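# Hang blue mug by its handle on mug tree

## Task

Get the blue mug hanging from the mug tree by its handle, with the mug not resting on or touching the tree's base.

## Robot and tools

Robot: two arms, left_arm (on the +y side, carrying a five-finger left hand) and right_arm (carrying a five-finger right hand). Calibrated base poses in the scene frame: left_arm at (+0.047, +0.325, +0.037) m, quat_wxyz (+1.000, 0, 0, -0.014); right_arm at (-0.039, -0.276, +0.028) m, quat_wxyz (+1.000, 0, 0, +0.009). A two-camera stand is fixed to the floor behind the arms. Loose objects may occasionally get a brief shove from outside.

Frames: the scene frame has its origin at table-top height, halfway between the nominal bases, +x pointing out over the table, +z up. Fixed cameras and the table use it. Everything about a hand (reported poses, Hand target, offsets, wrist-camera poses) uses that arm's own base frame, and rotations turn about the Hand target position.

Hand point: sits 0.15 m out from the wrist mounting face along the fingers and 0.05 m in front of the palm. Its +z runs along straight fingers, +y points out of the palm, +x crosses the palm away from the thumb on the right hand but toward the thumb on the left hand. Straight fingers extend 0.06 to 0.07 m past the point and lie 0.06 m behind it (-y). A wrist bracket on the little-finger side reaches 0.10 m across and can collide.

Row layout (used by execute_actions and move): 28 numbers, each in [-1, 1], always for both arms. Numbers 1-14 are left_arm: dx, dy, dz, rx, ry, rz, then thumb_turn, thumb_bend, index, middle, ring, little, force_limit, speed. Numbers 15-28 are the same fourteen for right_arm. The six pose numbers are an offset, not a pose, measured from the arm's Hand target at the start of the action or move, along its base axes; 1.0 equals 0.6 m or 180 degrees, and rx, ry, rz form one rotation vector. Six zeros re-request the current Hand target. The six finger numbers are absolute targets: -1 open/straight (thumb_turn -1 beside the palm), +1 closed (thumb_turn +1 opposite the fingers). force_limit maps -1 to about 0 N and +1 to 10 N at the fingertip (15 N for the two thumb motors). speed rises linearly from almost nothing at -1 to full at +0.48 and stays full above; full speed crosses the whole range in 0.49 s. Nothing means 'unchanged': repeat the hand's last executed eight numbers, or, before any, its hand_measured plus hand_force_limit and hand_speed.

execute_actions: actions is a list of actions; each action is up to 15 rows, one per 1/30 s step, and a short one keeps its final row until 15 steps pass (0.5 s). All rows of an action count from that action's starting Hand target, so repeating an offset moves further. cameras picks images by name, ["all"] or []; an empty actions list returns all images by default.

move: target is one row or a list of up to 15 rows; every row counts from the same starting Hand targets. speed in m/s, 0.002 to 4.3, default 0.25 (turning limit twice that in rad/s), one value or one per target. blend in m rounds corners (0 = stop at each). blocking=false returns after about 0.5 s while motion continues. Paths are straight, end together, run 0.5 to 10 s, and do not avoid obstacles or the other arm; keep paths away from an arm's own base. Result adds a move: line (done, off_target, moving, held, fault) and limits (paced = pose clipped, held = steps withheld).

wait: seconds 0 to 10, holds last commands. stop: brakes a running move. zoom_image: camera name and region [x0, y0, x1, y1] in image pixels, at most 504 by 504, only on the newest images. show_instructions: reference pages. finished_scene: ends the scene for good (scene 1).

Cameras: cam_head_left, cam_head_right, cam_high, cam_low (896x504), cam_left_wrist, cam_right_wrist (672x504, fisheye).

Results: end_effector_position (m) and end_effector_quat_wxyz in base frame; Hand target (last commanded pose after clipping, base of the next offsets); hand_measured, hand_stopped_by (moving, target, force, stalled, fault) and hand_load_n (positive = finger pushed open), all in finger order; joint positions, velocities, torques, temperatures; step positions for action calls.

Behaviour: a resting hand point often ends 1 to 3 cm (up to 5) short of its target, mostly low, without any contact; the next command re-requests it, and you can add the remaining gap as an offset. Each step limits orientation change to 40 degrees. Motors start only when their target changes by at least 0.002. To grip, turn the thumb in front of the palm; objects 0.035 to 0.065 m thick or handles down to 0.025 m fit. For a gentle grip close at speed -0.94 or below; to tighten, raise force_limit and send a more closed target; to loosen, send a more open one. A lost grip shows as hand_load_n near 0.

Avoid: dropping the mug, releasing moving parts, fast or hard contact, pushing things off the work area, arm-to-arm contact or one hand gripping the other's fingers, and long pushes against unreachable poses. To end a push, command back beyond the hand point. Motors that reach 85 °C print MOTOR HOT; at 100 °C the arm drops and faults for 30-60 s. Joint ranges (rad): waist -2.880 to 2.880, shoulder 0.000 to 3.142, elbow 0.000 to 3.019 (straight 2.964), wrist pitch -1.693 to 1.571, wrist yaw -1.571 to 1.571, wrist roll -2.094 to 2.094.

Each tool is called after "Emit:" as name(argument=value, ...), one argument or row to a line, values as JSON.

Reference images:

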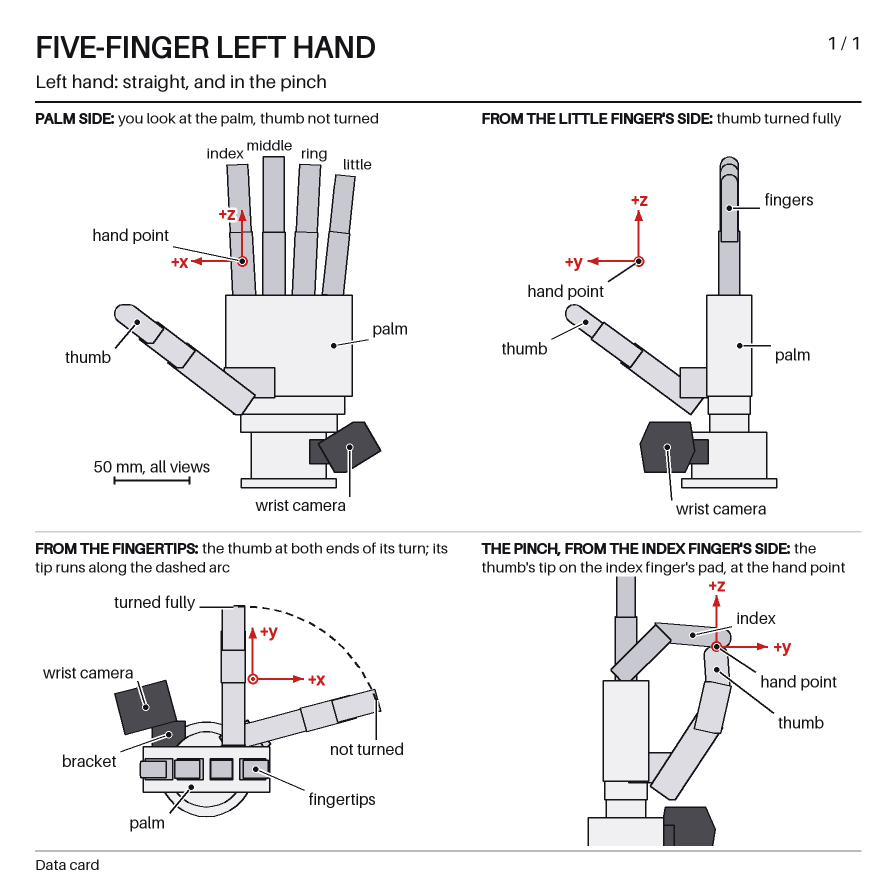

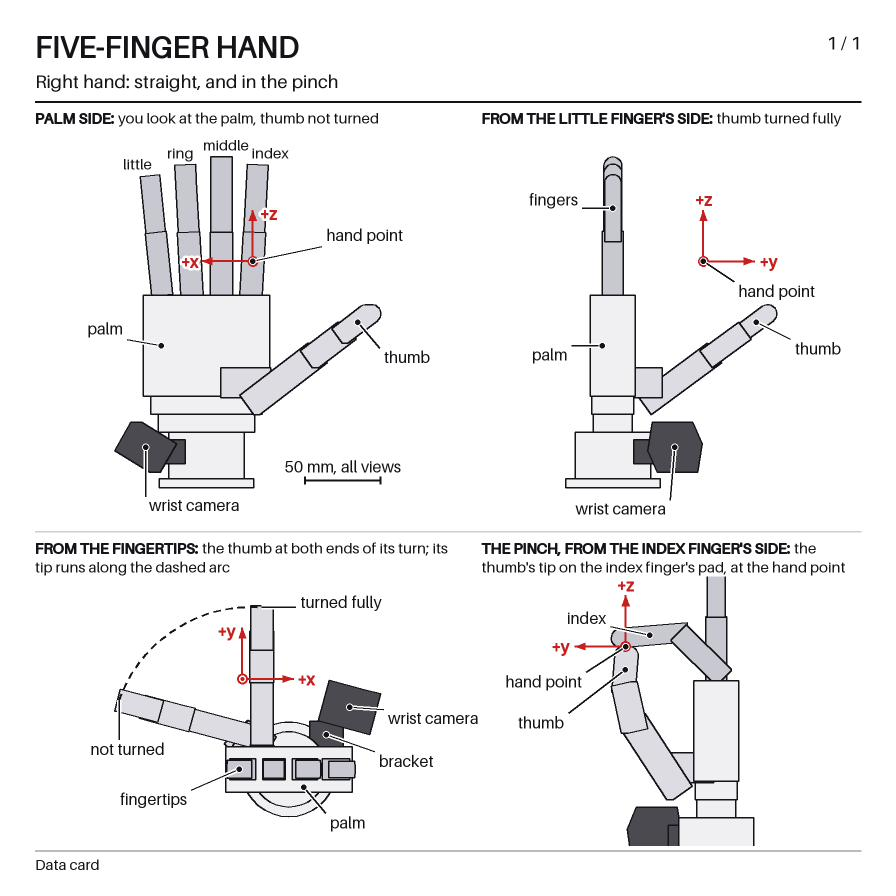

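## Session

Emit:
execute_actions(
  actions=[],
  cameras=["all"],
)

Scene clock: 0.00 s.
left_arm: end_effector_position=(+0.6302, -0.0373, +0.0753) hand_measured=(-1.000, -1.000, -1.000, -1.000, -1.000, -1.000) hand_load_n=(+0.0, +0.0, +0.0, +0.0, +0.0, +0.0) hand_stopped_by=(target, target, target, target, target, target) hand_force_limit=0.00 hand_speed=-0.80 end_effector_quat_wxyz=(-0.070, +0.258, +0.961, -0.063) | right_arm: end_effector_position=(+0.6772, +0.0032, +0.1136) hand_measured=(-1.000, -1.000, -1.000, -1.000, -1.000, -1.000) hand_load_n=(+0.0, +0.0, +0.0, +0.0, +0.0, +0.0) hand_stopped_by=(target, target, target, target, target, target) hand_force_limit=0.00 hand_speed=-0.80 end_effector_quat_wxyz=(+0.416, +0.878, -0.154, +0.179)
Joint positions: left_arm=[-0.132 2.197 2.061 -1.591 0.106 1.972] | right_arm=[0.266 2.393 2.227 -1.451 0.938 -0.934]
Joint velocities: within noise
Joint torques (N m): no reading
Motor temperatures (°C): left_arm=[29 28 26 28 26 27] | right_arm=[31 26 30 30 29 26]
Heat: left arm: hottest waist 29 °C; right arm: hottest waist 31 °C.
Hand target: left_arm +0.6371, -0.0383, +0.0852; -0.058, +0.259, +0.962, -0.061 | right_arm +0.6803, +0.0042, +0.1088; +0.415, +0.879, -0.154, +0.179

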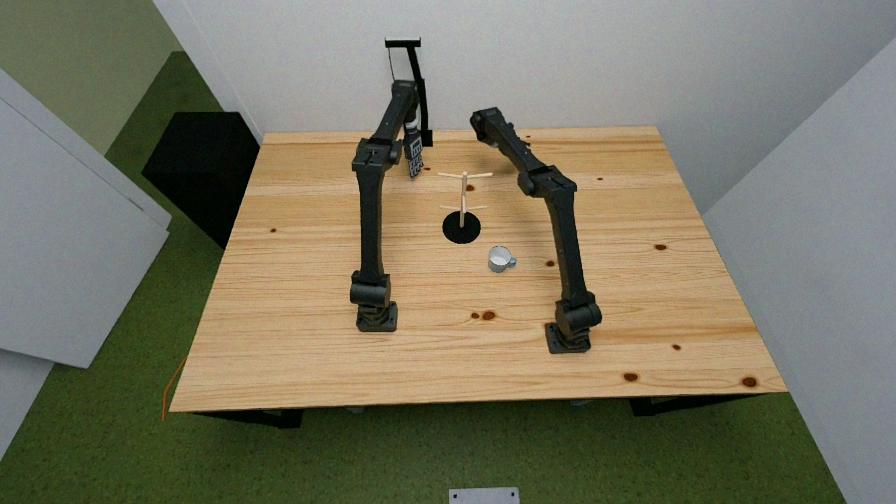

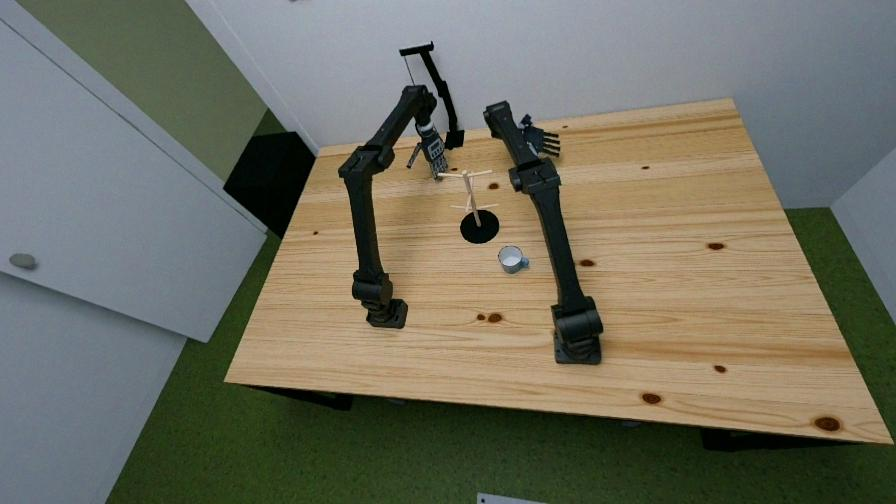

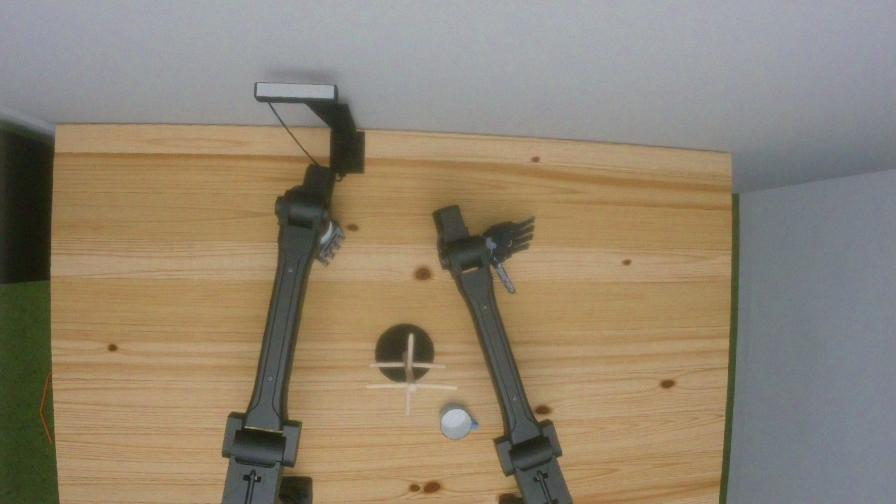

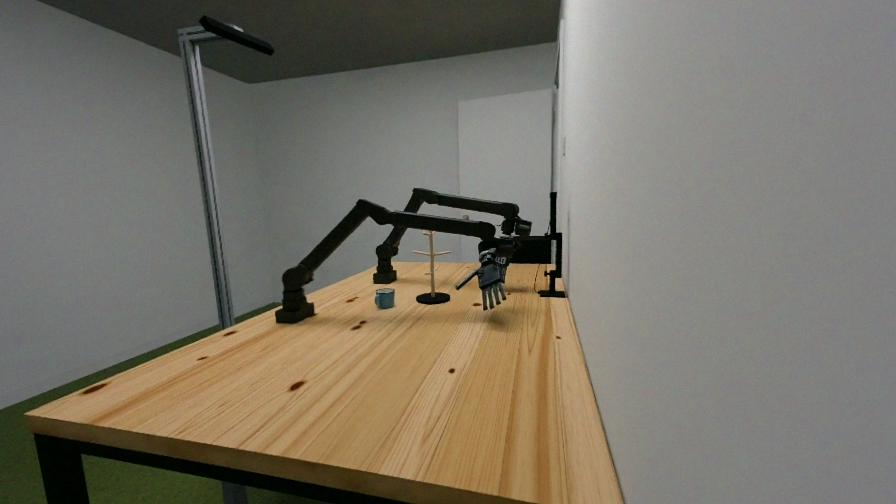

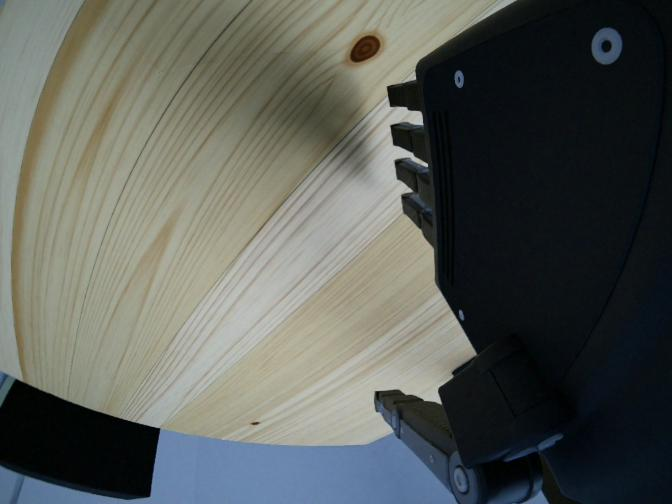

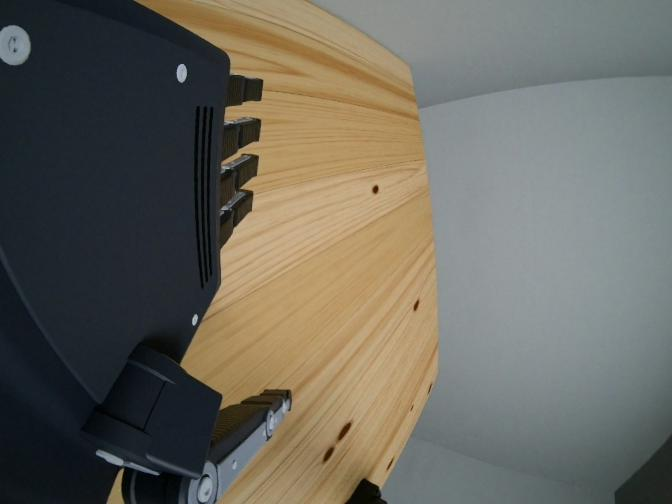

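Emit:
zoom_image(
  camera="cam_head_left",
  region=[400, 130, 560, 300],
)

Emit:
zoom_image(
  camera="cam_high",
  region=[340, 300, 520, 460],
)

Emit:
zoom_image(
  camera="cam_low",
  region=[350, 200, 520, 330],
)

Emit:
zoom_image(
  camera="cam_head_right",
  region=[420, 140, 580, 300],
)

Scaled by 2.965 from the camera's 896x504 image, which has a finer 1280x720 frame.

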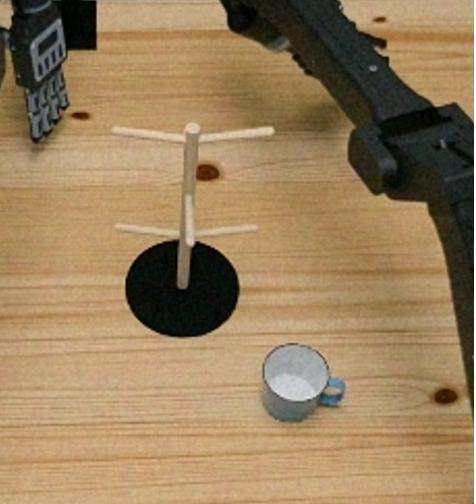

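Scaled by 2.800 from the camera's 896x504 image, which has a finer 1280x720 frame.

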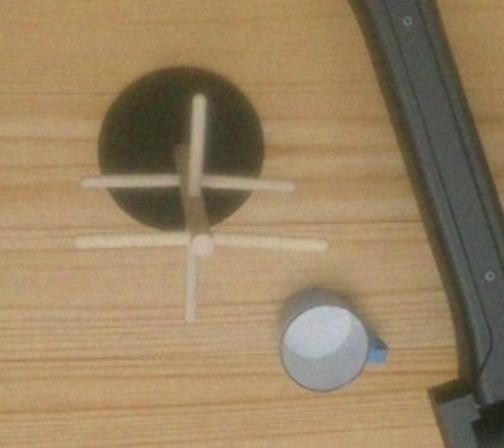

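Scaled by 2.965 from the camera's 896x504 image, which has a finer 1280x720 frame.

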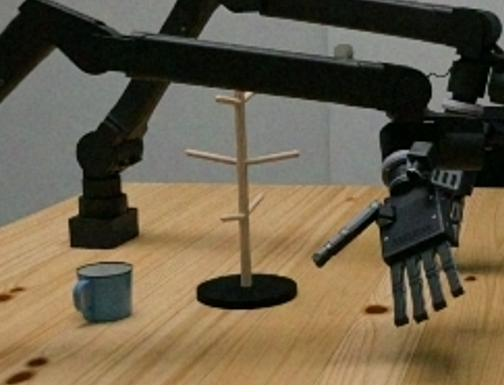

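Scaled by 3.150 from the camera's 896x504 image, which has a finer 1280x720 frame.

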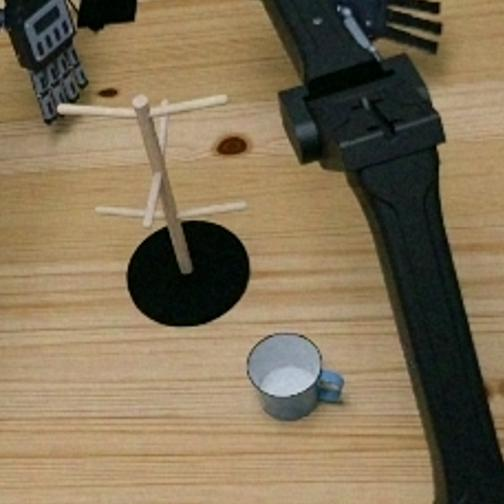

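Emit:
zoom_image(
  camera="cam_head_left",
  region=[470, 230, 540, 290],
)

Emit:
zoom_image(
  camera="cam_high",
  region=[420, 385, 500, 455],
)

Emit:
zoom_image(
  camera="cam_low",
  region=[360, 275, 420, 320],
)

Emit:
zoom_image(
  camera="cam_head_right",
  region=[480, 230, 550, 290],
)

Scaled by 7.200 from the camera's 896x504 image, which has a finer 1280x720 frame.

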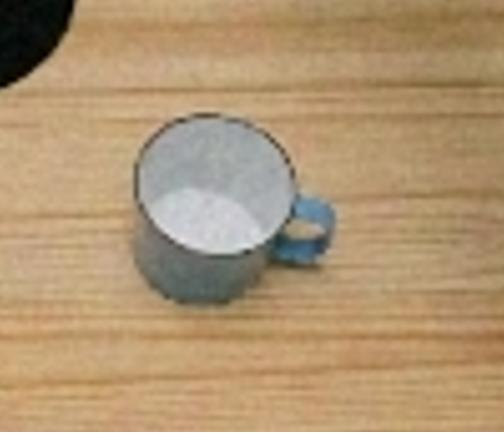

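Scaled by 6.300 from the camera's 896x504 image, which has a finer 1280x720 frame.

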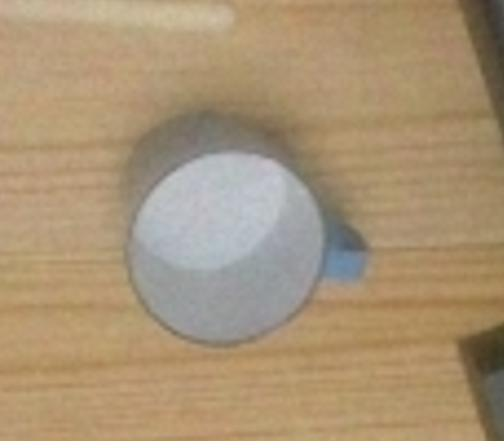

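Scaled by 8.400 from the camera's 896x504 image, which has a finer 1280x720 frame.

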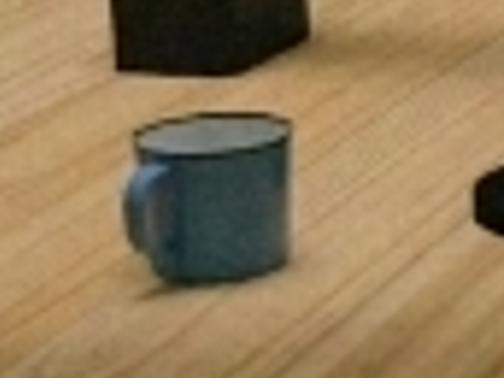

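Scaled by 7.200 from the camera's 896x504 image, which has a finer 1280x720 frame.

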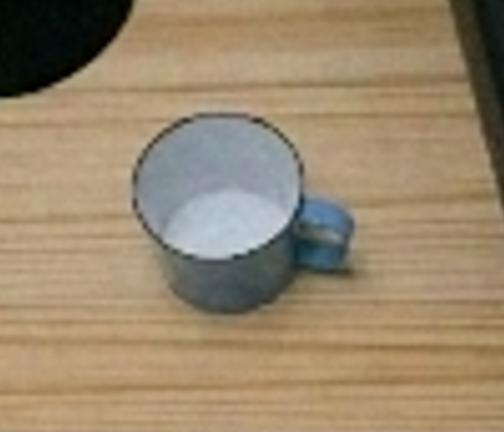

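Emit:
zoom_image(
  camera="cam_head_left",
  region=[330, 250, 430, 350],
)

Emit:
zoom_image(
  camera="cam_head_left",
  region=[520, 270, 620, 370],
)

Emit:
zoom_image(
  camera="cam_high",
  region=[200, 380, 330, 504],
)

Emit:
zoom_image(
  camera="cam_high",
  region=[470, 380, 600, 504],
)

Scaled by 5.040 from the camera's 896x504 image, which has a finer 1280x720 frame.

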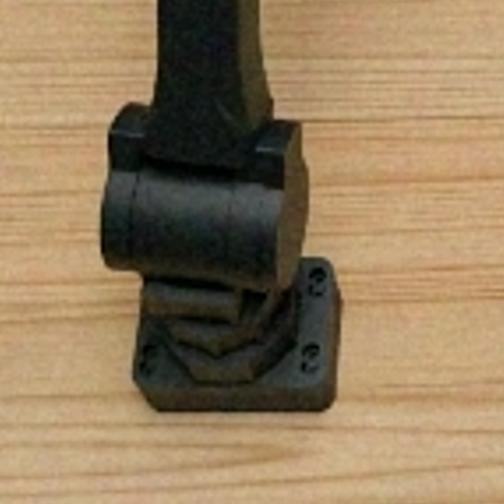

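Scaled by 5.040 from the camera's 896x504 image, which has a finer 1280x720 frame.

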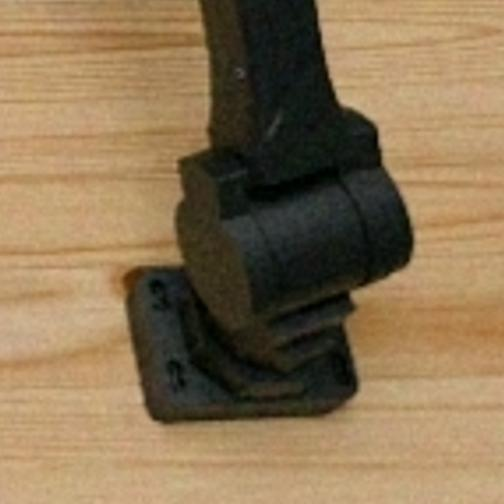

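Scaled by 3.877 from the camera's 896x504 image, which has a finer 1280x720 frame.

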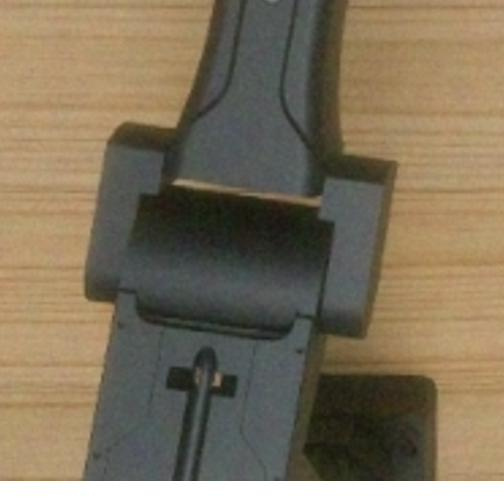

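Scaled by 3.877 from the camera's 896x504 image, which has a finer 1280x720 frame.

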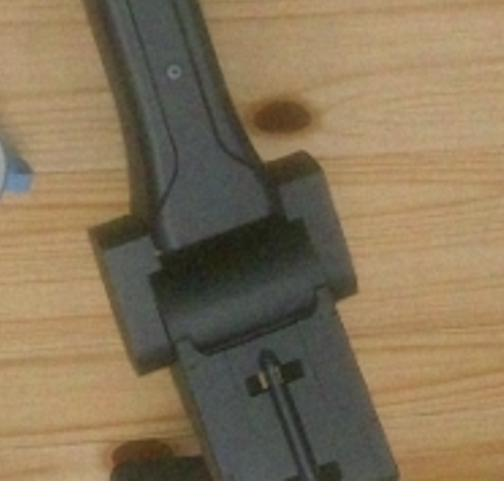

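Emit:
move(
  target=[
    [-0.145,0.0633,0.4417,-0.07,-0.043,0.205, 1,-1,-1,-1,-1,-1,0,0, -0.3,-0.64,0.0667,0,0,0, -1,-1,-1,-1,-1,-1,0,-0.8],
    [-0.5617,-0.3533,0.525,-0.2034,-0.1258,0.5976, 1,-1,-1,-1,-1,-1,0,0, -0.3,-0.64,0.0667,0,0,0, -1,-1,-1,-1,-1,-1,0,-0.8],
  ],
  speed=0.35,
  blend=0.06,
  cameras=["all"],
)

Scene clock: 70.13 s.
left_arm: end_effector_position=(+0.3022, -0.2474, +0.3948) hand_measured=(+1.000, -1.000, -1.000, -1.000, -1.000, -1.000) hand_load_n=(+0.0, +0.0, -0.5, +0.0, +0.0, +0.0) hand_stopped_by=(target, target, target, target, target, target) hand_force_limit=0.00 hand_speed=0.00 end_effector_quat_wxyz=(+0.247, -0.594, +0.709, -0.289) | right_arm: end_effector_position=(+0.4999, -0.3811, +0.1451) hand_measured=(-1.000, -1.000, -1.000, -1.000, -1.000, -1.000) hand_load_n=(+0.0, +0.0, +0.0, +0.0, +0.0, +0.0) hand_stopped_by=(target, target, target, target, target, target) hand_force_limit=0.00 hand_speed=-0.80 end_effector_quat_wxyz=(+0.415, +0.879, -0.159, +0.174)
Joint positions: left_arm=[-0.753 1.051 1.425 -1.257 -0.401 -0.433] | right_arm=[-0.361 1.813 1.297 -0.418 0.737 -1.828]
Joint torques (N m): left_arm=[-1.2 -5.25 8.66 0.75 -0.36 -0.05] | right_arm=[0.5 -14.74 6.98 1.26 0.34 -0.18]
Motor temperatures (°C): left_arm=[29 33 32 28 26 27] | right_arm=[31 30 35 30 30 26]
Heat: left arm: hottest shoulder 33 °C; right arm: hottest elbow 35 °C.
Hand target: left_arm +0.3001, -0.2503, +0.4001; +0.246, -0.594, +0.708, -0.293 | right_arm +0.5003, -0.3800, +0.1489; +0.415, +0.878, -0.155, +0.179
Off the commanded pose: left_arm 0.006 m, 0 deg | right_arm 0.004 m, 1 deg.
move: done

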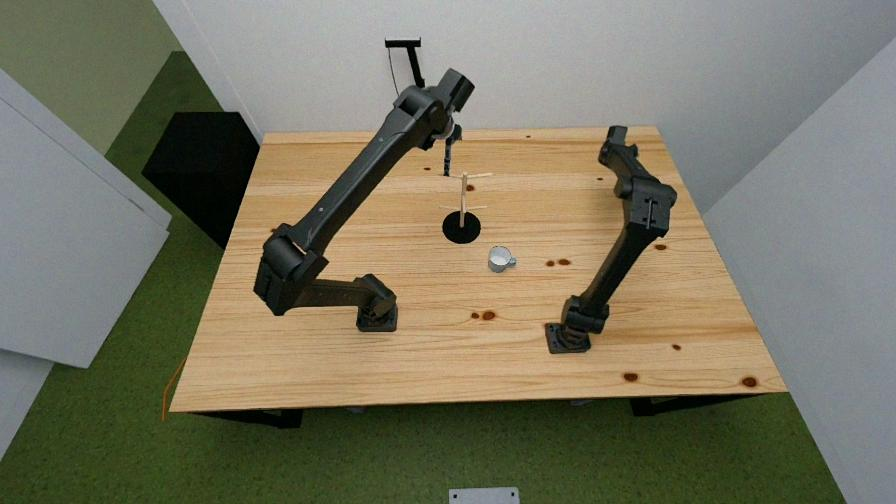

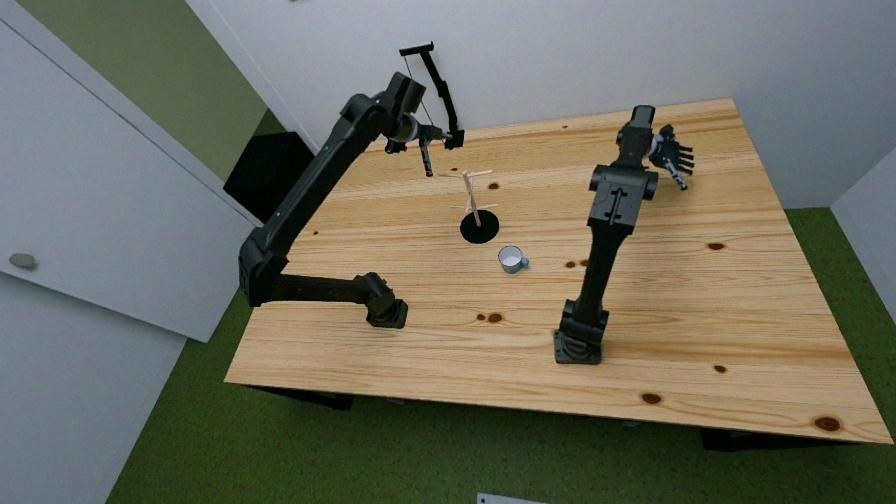

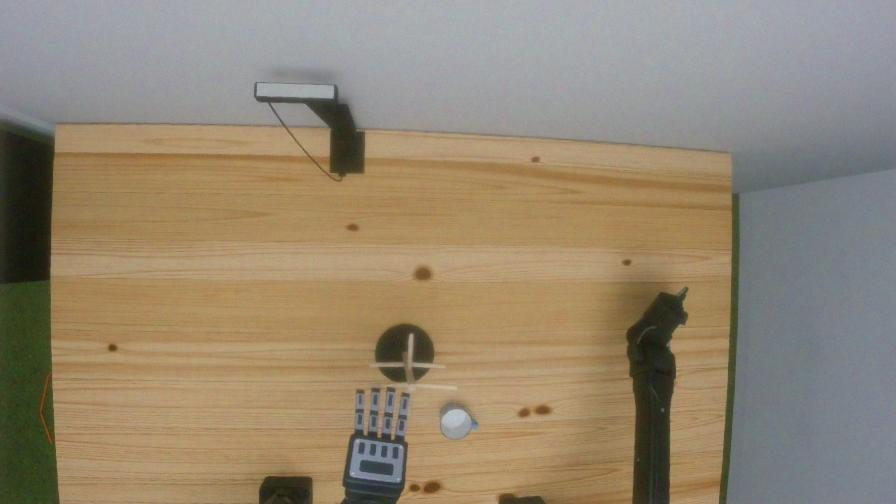

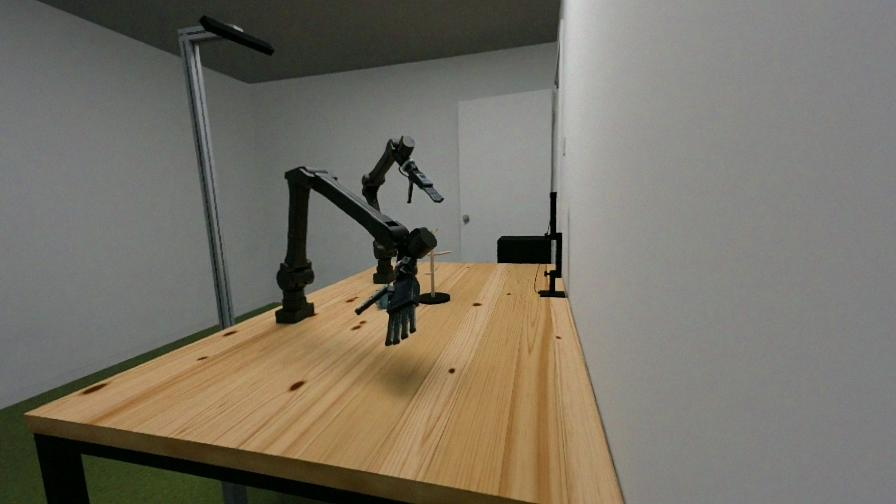

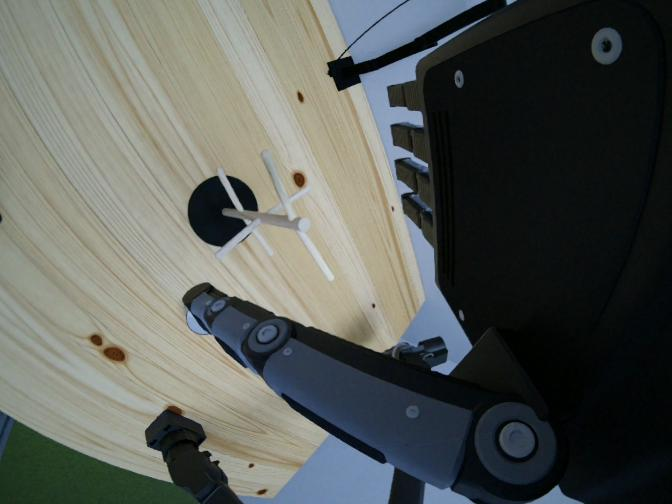

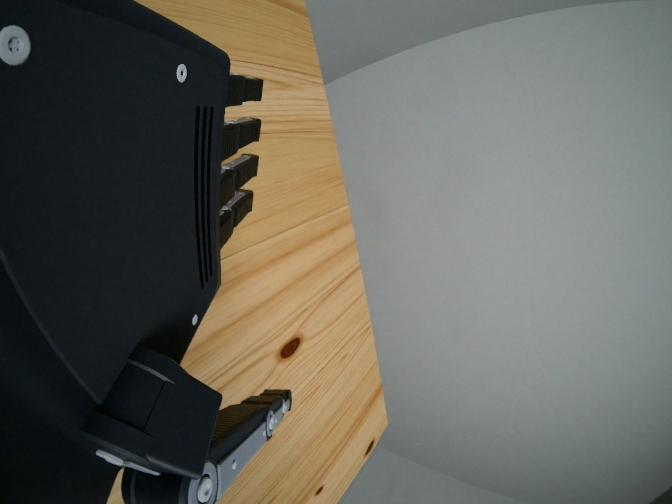

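Emit:
move(
  target=[-0.1817,-0.2833,-0.3833,0,0,0, 1,-1,-1,-1,-1,-1,0,0, 0,0,0,0,0,0, -1,-1,-1,-1,-1,-1,0,-0.8],
  speed=0.3,
  cameras=["cam_head_left","cam_high","cam_low","cam_left_wrist"],
)

Scene clock: 73.70 s.
left_arm: end_effector_position=(+0.1905, -0.4104, +0.1656) hand_measured=(+1.000, -1.000, -1.000, -1.000, -1.000, -1.000) hand_load_n=(+0.5, +0.0, +0.0, +0.0, +0.0, +0.0) hand_stopped_by=(target, target, target, target, target, target) hand_force_limit=0.00 hand_speed=0.00 end_effector_quat_wxyz=(+0.250, -0.592, +0.712, -0.283) | right_arm: end_effector_position=(+0.4999, -0.3811, +0.1451) hand_measured=(-1.000, -1.000, -1.000, -1.000, -1.000, -1.000) hand_load_n=(+0.0, +0.0, +0.0, +0.0, +0.0, +0.0) hand_stopped_by=(target, target, target, target, target, target) hand_force_limit=0.00 hand_speed=-0.80 end_effector_quat_wxyz=(+0.415, +0.879, -0.159, +0.174)
Joint positions: left_arm=[-1.294 1.298 1.039 -0.926 -0.689 -0.969] | right_arm=[-0.361 1.813 1.297 -0.418 0.737 -1.828]
Joint torques (N m): left_arm=[-0.91 -8.18 8.55 1.06 -0.62 -0.04] | right_arm=[0.62 -15.09 6.89 1.13 0.31 -0.19]
Heat: left arm: hottest shoulder 33 °C; right arm: hottest elbow 35 °C.
Hand target: left_arm +0.1911, -0.4202, +0.1701; +0.246, -0.594, +0.708, -0.293 | right_arm +0.5003, -0.3800, +0.1489; +0.415, +0.878, -0.155, +0.179
Off the commanded pose: left_arm 0.011 m, 1 deg | right_arm 0.004 m, 1 deg.
move: off_target (left_arm)
Images, in order (width x height): cam_head_left 896x504, cam_high 896x504, cam_low 896x504, cam_left_wrist 672x504.

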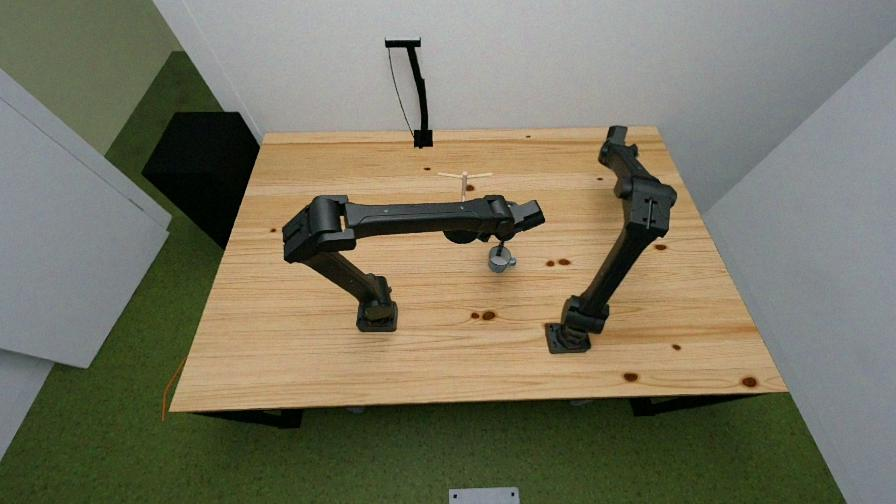

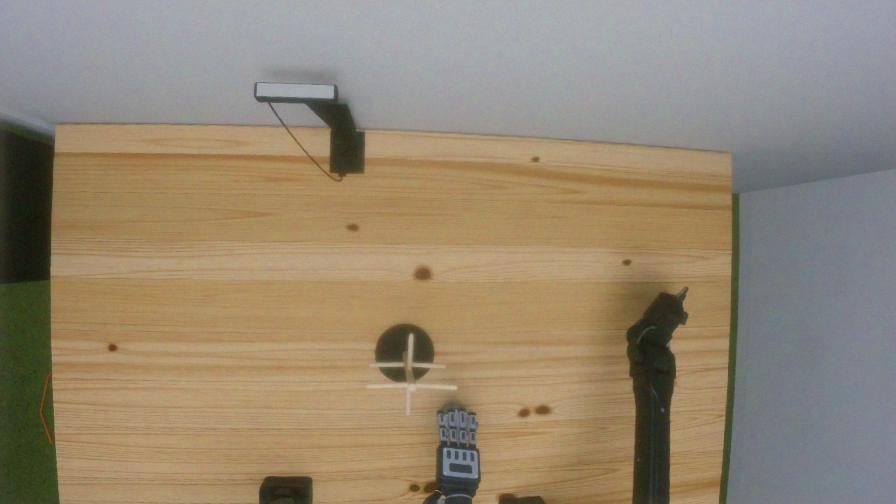

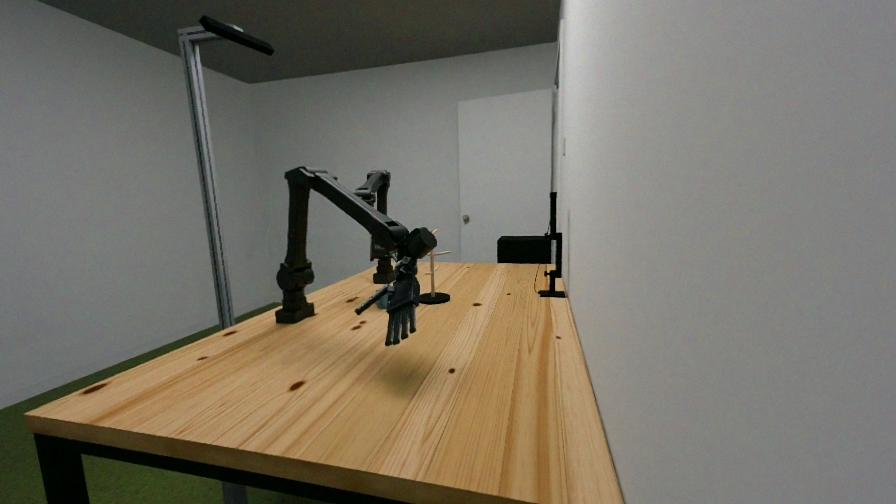

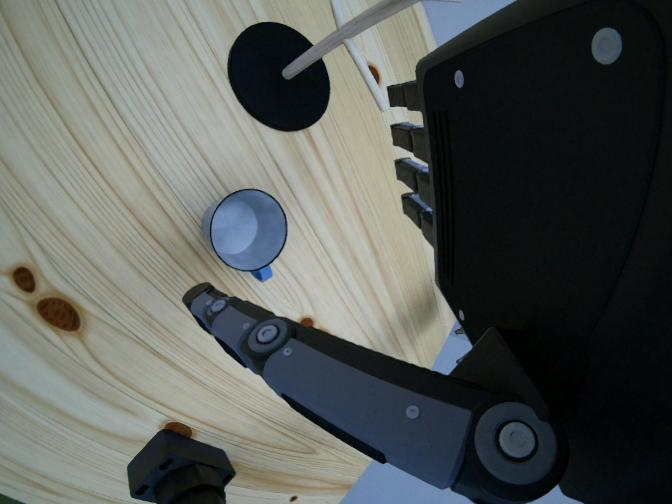

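Emit:
move(
  target=[-0.0017,-0.0133,-0.15,0,0,0, 1,-1,-1,-1,-1,-1,0,0, 0,0,0,0,0,0, -1,-1,-1,-1,-1,-1,0,-0.8],
  speed=0.15,
  cameras=["cam_head_left","cam_head_right","cam_low","cam_left_wrist"],
)

Emit:
zoom_image(
  camera="cam_head_left",
  region=[450, 210, 560, 290],
)

Emit:
zoom_image(
  camera="cam_head_right",
  region=[460, 200, 560, 290],
)

Emit:
zoom_image(
  camera="cam_low",
  region=[340, 240, 440, 320],
)

Scene clock: 78.87 s.
left_arm: end_effector_position=(+0.1921, -0.4216, +0.0820) hand_measured=(+1.000, -1.000, -1.000, -1.000, -1.000, -1.000) hand_load_n=(+0.0, +0.0, +0.0, +0.0, +0.0, +0.0) hand_stopped_by=(target, target, target, target, target, target) hand_force_limit=0.00 hand_speed=0.00 end_effector_quat_wxyz=(+0.248, -0.594, +0.709, -0.288) | right_arm: end_effector_position=(+0.4999, -0.3811, +0.1451) hand_measured=(-1.000, -1.000, -1.000, -1.000, -1.000, -1.000) hand_load_n=(+0.0, +0.0, +0.0, +0.0, +0.0, +0.0) hand_stopped_by=(target, target, target, target, target, target) hand_force_limit=0.00 hand_speed=-0.80 end_effector_quat_wxyz=(+0.415, +0.879, -0.159, +0.174)
Joint positions: left_arm=[-1.299 1.41 0.907 -0.674 -0.692 -0.981] | right_arm=[-0.361 1.813 1.297 -0.418 0.737 -1.828]
Joint torques (N m): left_arm=[-1.2 -8.76 7.2 1.02 -0.62 -0.02] | right_arm=[0.44 -15.09 6.97 1.21 0.32 -0.17]
Heat: left arm: hottest shoulder 33 °C; right arm: hottest elbow 35 °C.
Hand target: left_arm +0.1901, -0.4284, +0.0803; +0.246, -0.594, +0.708, -0.293 | right_arm +0.5003, -0.3800, +0.1489; +0.415, +0.878, -0.155, +0.179
Off the commanded pose: left_arm 0.007 m, 1 deg | right_arm 0.004 m, 1 deg.
move: done
Images, in order (width x height): cam_head_left 896x504, cam_head_right 896x504, cam_low 896x504, cam_left_wrist 672x504.

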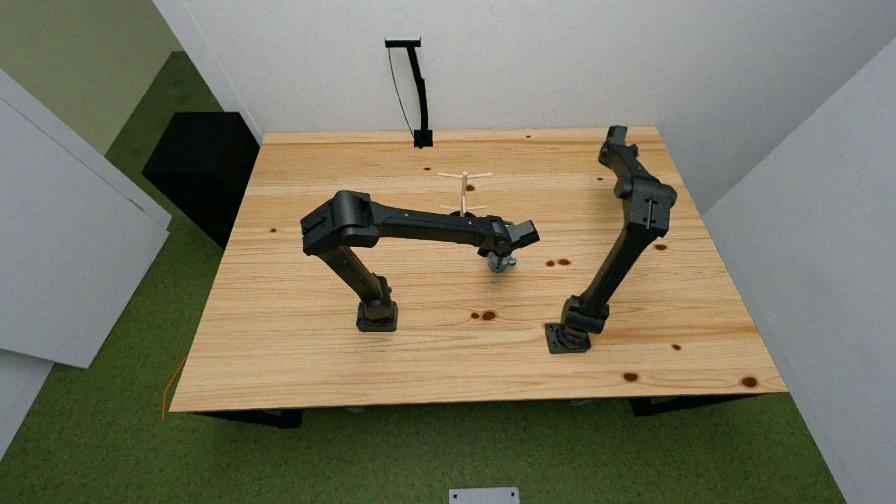

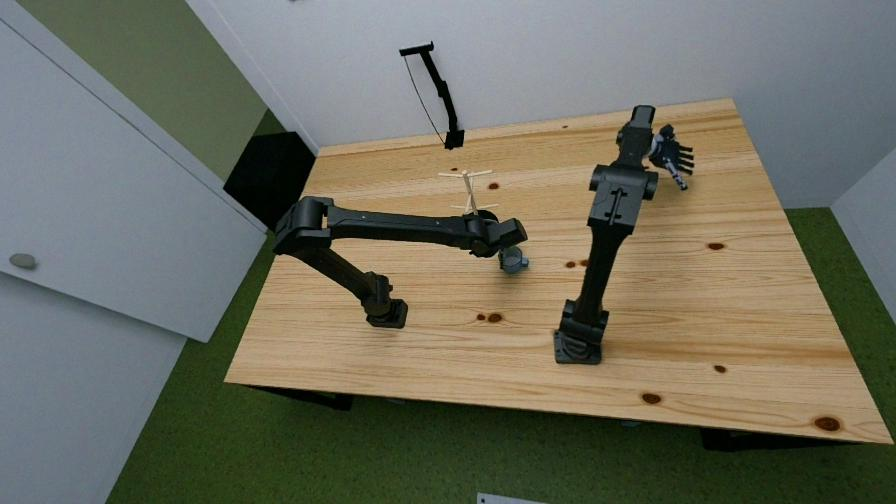

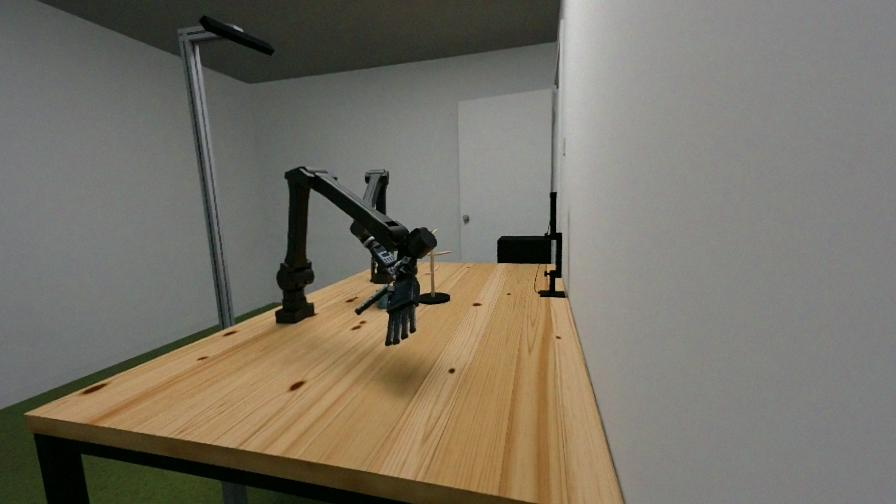

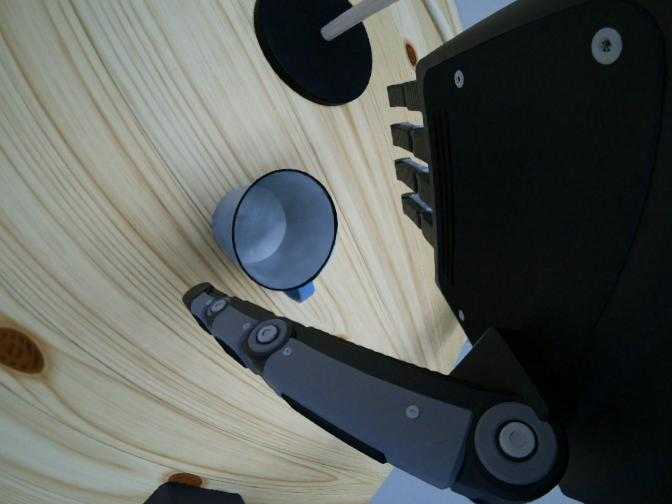

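Scaled by 4.582 from the camera's 896x504 image, which has a finer 1280x720 frame.

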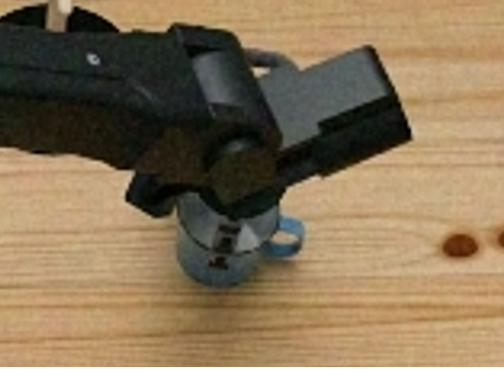

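Scaled by 5.040 from the camera's 896x504 image, which has a finer 1280x720 frame.

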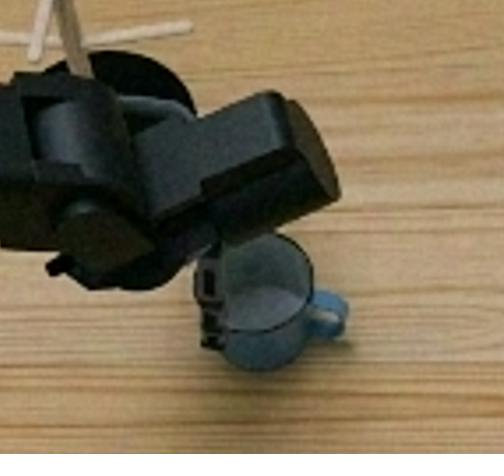

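Scaled by 5.040 from the camera's 896x504 image, which has a finer 1280x720 frame.

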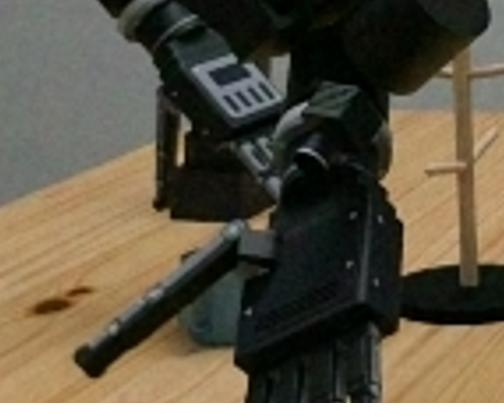

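Emit:
move(
  target=[0.0132,-0.0027,-0.0622,0,0,0, 1,-1,-1,-1,-1,-1,0,0, 0,0,0,0,0,0, -1,-1,-1,-1,-1,-1,0,-0.8],
  speed=0.08,
  cameras=["cam_left_wrist"],
)

Scene clock: 90.83 s.
left_arm: end_effector_position=(+0.1938, -0.4282, +0.0471) hand_measured=(+1.000, -1.000, -1.000, -1.000, -1.000, -1.000) hand_load_n=(+0.0, +0.0, +0.0, +0.0, +0.0, +0.0) hand_stopped_by=(target, target, target, target, target, target) hand_force_limit=0.00 hand_speed=0.00 end_effector_quat_wxyz=(+0.246, -0.593, +0.708, -0.294) | right_arm: end_effector_position=(+0.4999, -0.3811, +0.1451) hand_measured=(-1.000, -1.000, -1.000, -1.000, -1.000, -1.000) hand_load_n=(+0.0, +0.0, +0.0, +0.0, +0.0, +0.0) hand_stopped_by=(target, target, target, target, target, target) hand_force_limit=0.00 hand_speed=-0.80 end_effector_quat_wxyz=(+0.415, +0.879, -0.159, +0.174)
Joint positions: left_arm=[-1.299 1.475 0.863 -0.548 -0.692 -0.974] | right_arm=[-0.361 1.813 1.297 -0.418 0.737 -1.828]
Joint torques (N m): left_arm=[0.26 -9.05 6.6 1.2 -0.37 0.11] | right_arm=[0.62 -14.92 6.91 1.25 0.32 -0.19]
Heat: left arm: hottest shoulder 33 °C; right arm: hottest elbow 35 °C.
Hand target: left_arm +0.1980, -0.4300, +0.0430; +0.246, -0.594, +0.708, -0.293 | right_arm +0.5003, -0.3800, +0.1489; +0.415, +0.878, -0.155, +0.179
Off the commanded pose: left_arm 0.006 m, 0 deg | right_arm 0.004 m, 1 deg.
move: done
Images, in order (width x height): cam_left_wrist 672x504.

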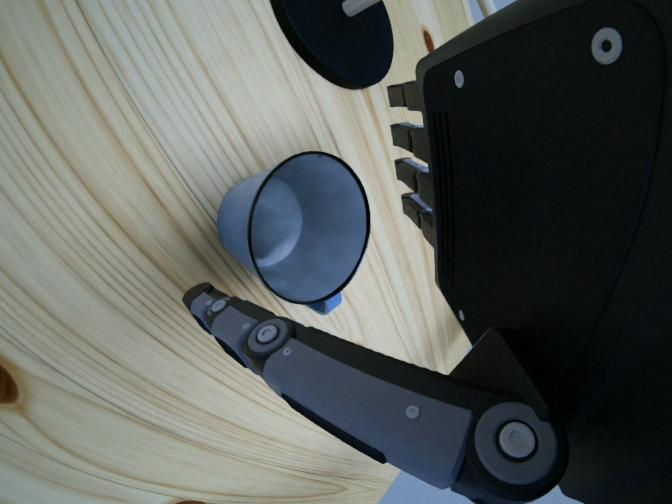

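Emit:
move(
  target=[0.005,0.0158,-0.0508,0,0,0, 1,-1,-1,-1,-1,-1,0,0, 0,0,0,0,0,0, -1,-1,-1,-1,-1,-1,0,-0.8],
  speed=0.06,
  cameras=["cam_left_wrist","cam_low"],
)

Scene clock: 94.60 s.
left_arm: end_effector_position=(+0.1969, -0.4200, +0.0178) hand_measured=(+1.000, -1.000, -1.000, -1.000, -1.000, -1.000) hand_load_n=(+0.0, +0.0, +0.0, +0.0, +0.0, +0.0) hand_stopped_by=(target, target, target, target, target, target) hand_force_limit=0.00 hand_speed=0.00 end_effector_quat_wxyz=(+0.245, -0.593, +0.707, -0.296) | right_arm: end_effector_position=(+0.4999, -0.3811, +0.1451) hand_measured=(-1.000, -1.000, -1.000, -1.000, -1.000, -1.000) hand_load_n=(+0.0, +0.0, +0.5, +0.0, +0.0, +0.0) hand_stopped_by=(target, target, target, target, target, target) hand_force_limit=0.00 hand_speed=-0.80 end_effector_quat_wxyz=(+0.415, +0.879, -0.159, +0.174)
Joint positions: left_arm=[-1.286 1.51 0.804 -0.44 -0.686 -0.957] | right_arm=[-0.361 1.813 1.297 -0.418 0.737 -1.828]
Joint torques (N m): left_arm=[0.15 -9 6.13 1.11 -0.35 0.05] | right_arm=[0.73 -14.51 6.94 1.18 0.31 -0.16]
Heat: left arm: hottest shoulder 33 °C; right arm: hottest elbow 35 °C.
Hand target: left_arm +0.2011, -0.4206, +0.0126; +0.246, -0.594, +0.708, -0.293 | right_arm +0.5003, -0.3800, +0.1489; +0.415, +0.878, -0.155, +0.179
Off the commanded pose: left_arm 0.007 m, 0 deg | right_arm 0.004 m, 1 deg.
move: done
Images, in order (width x height): cam_low 896x504, cam_left_wrist 672x504.

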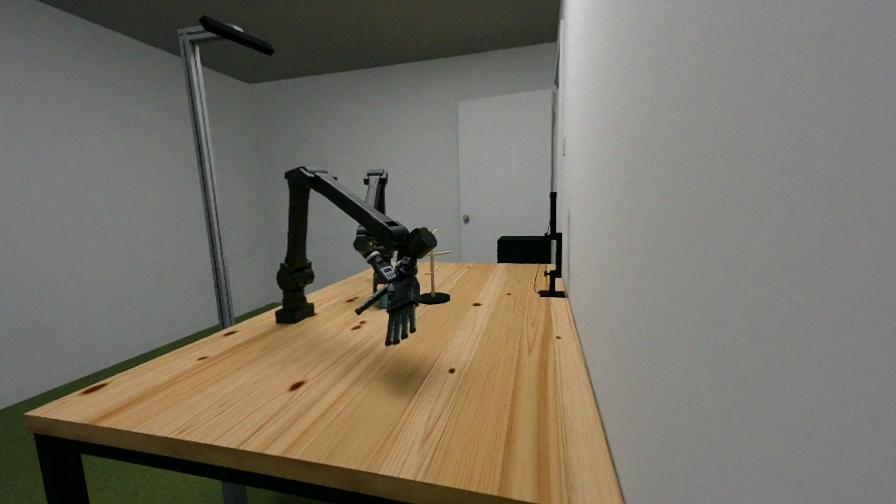

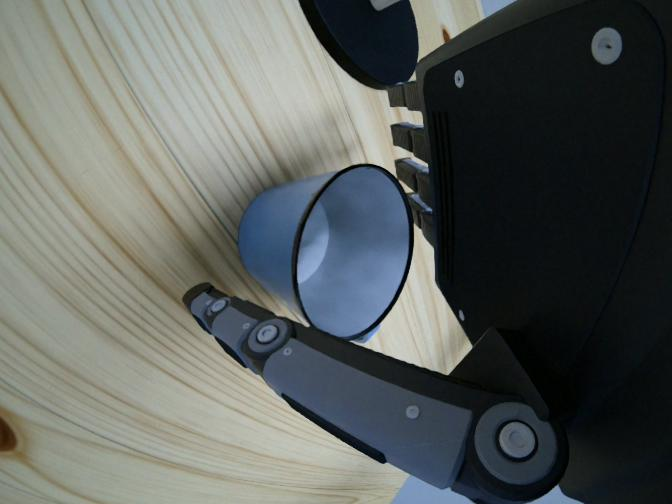

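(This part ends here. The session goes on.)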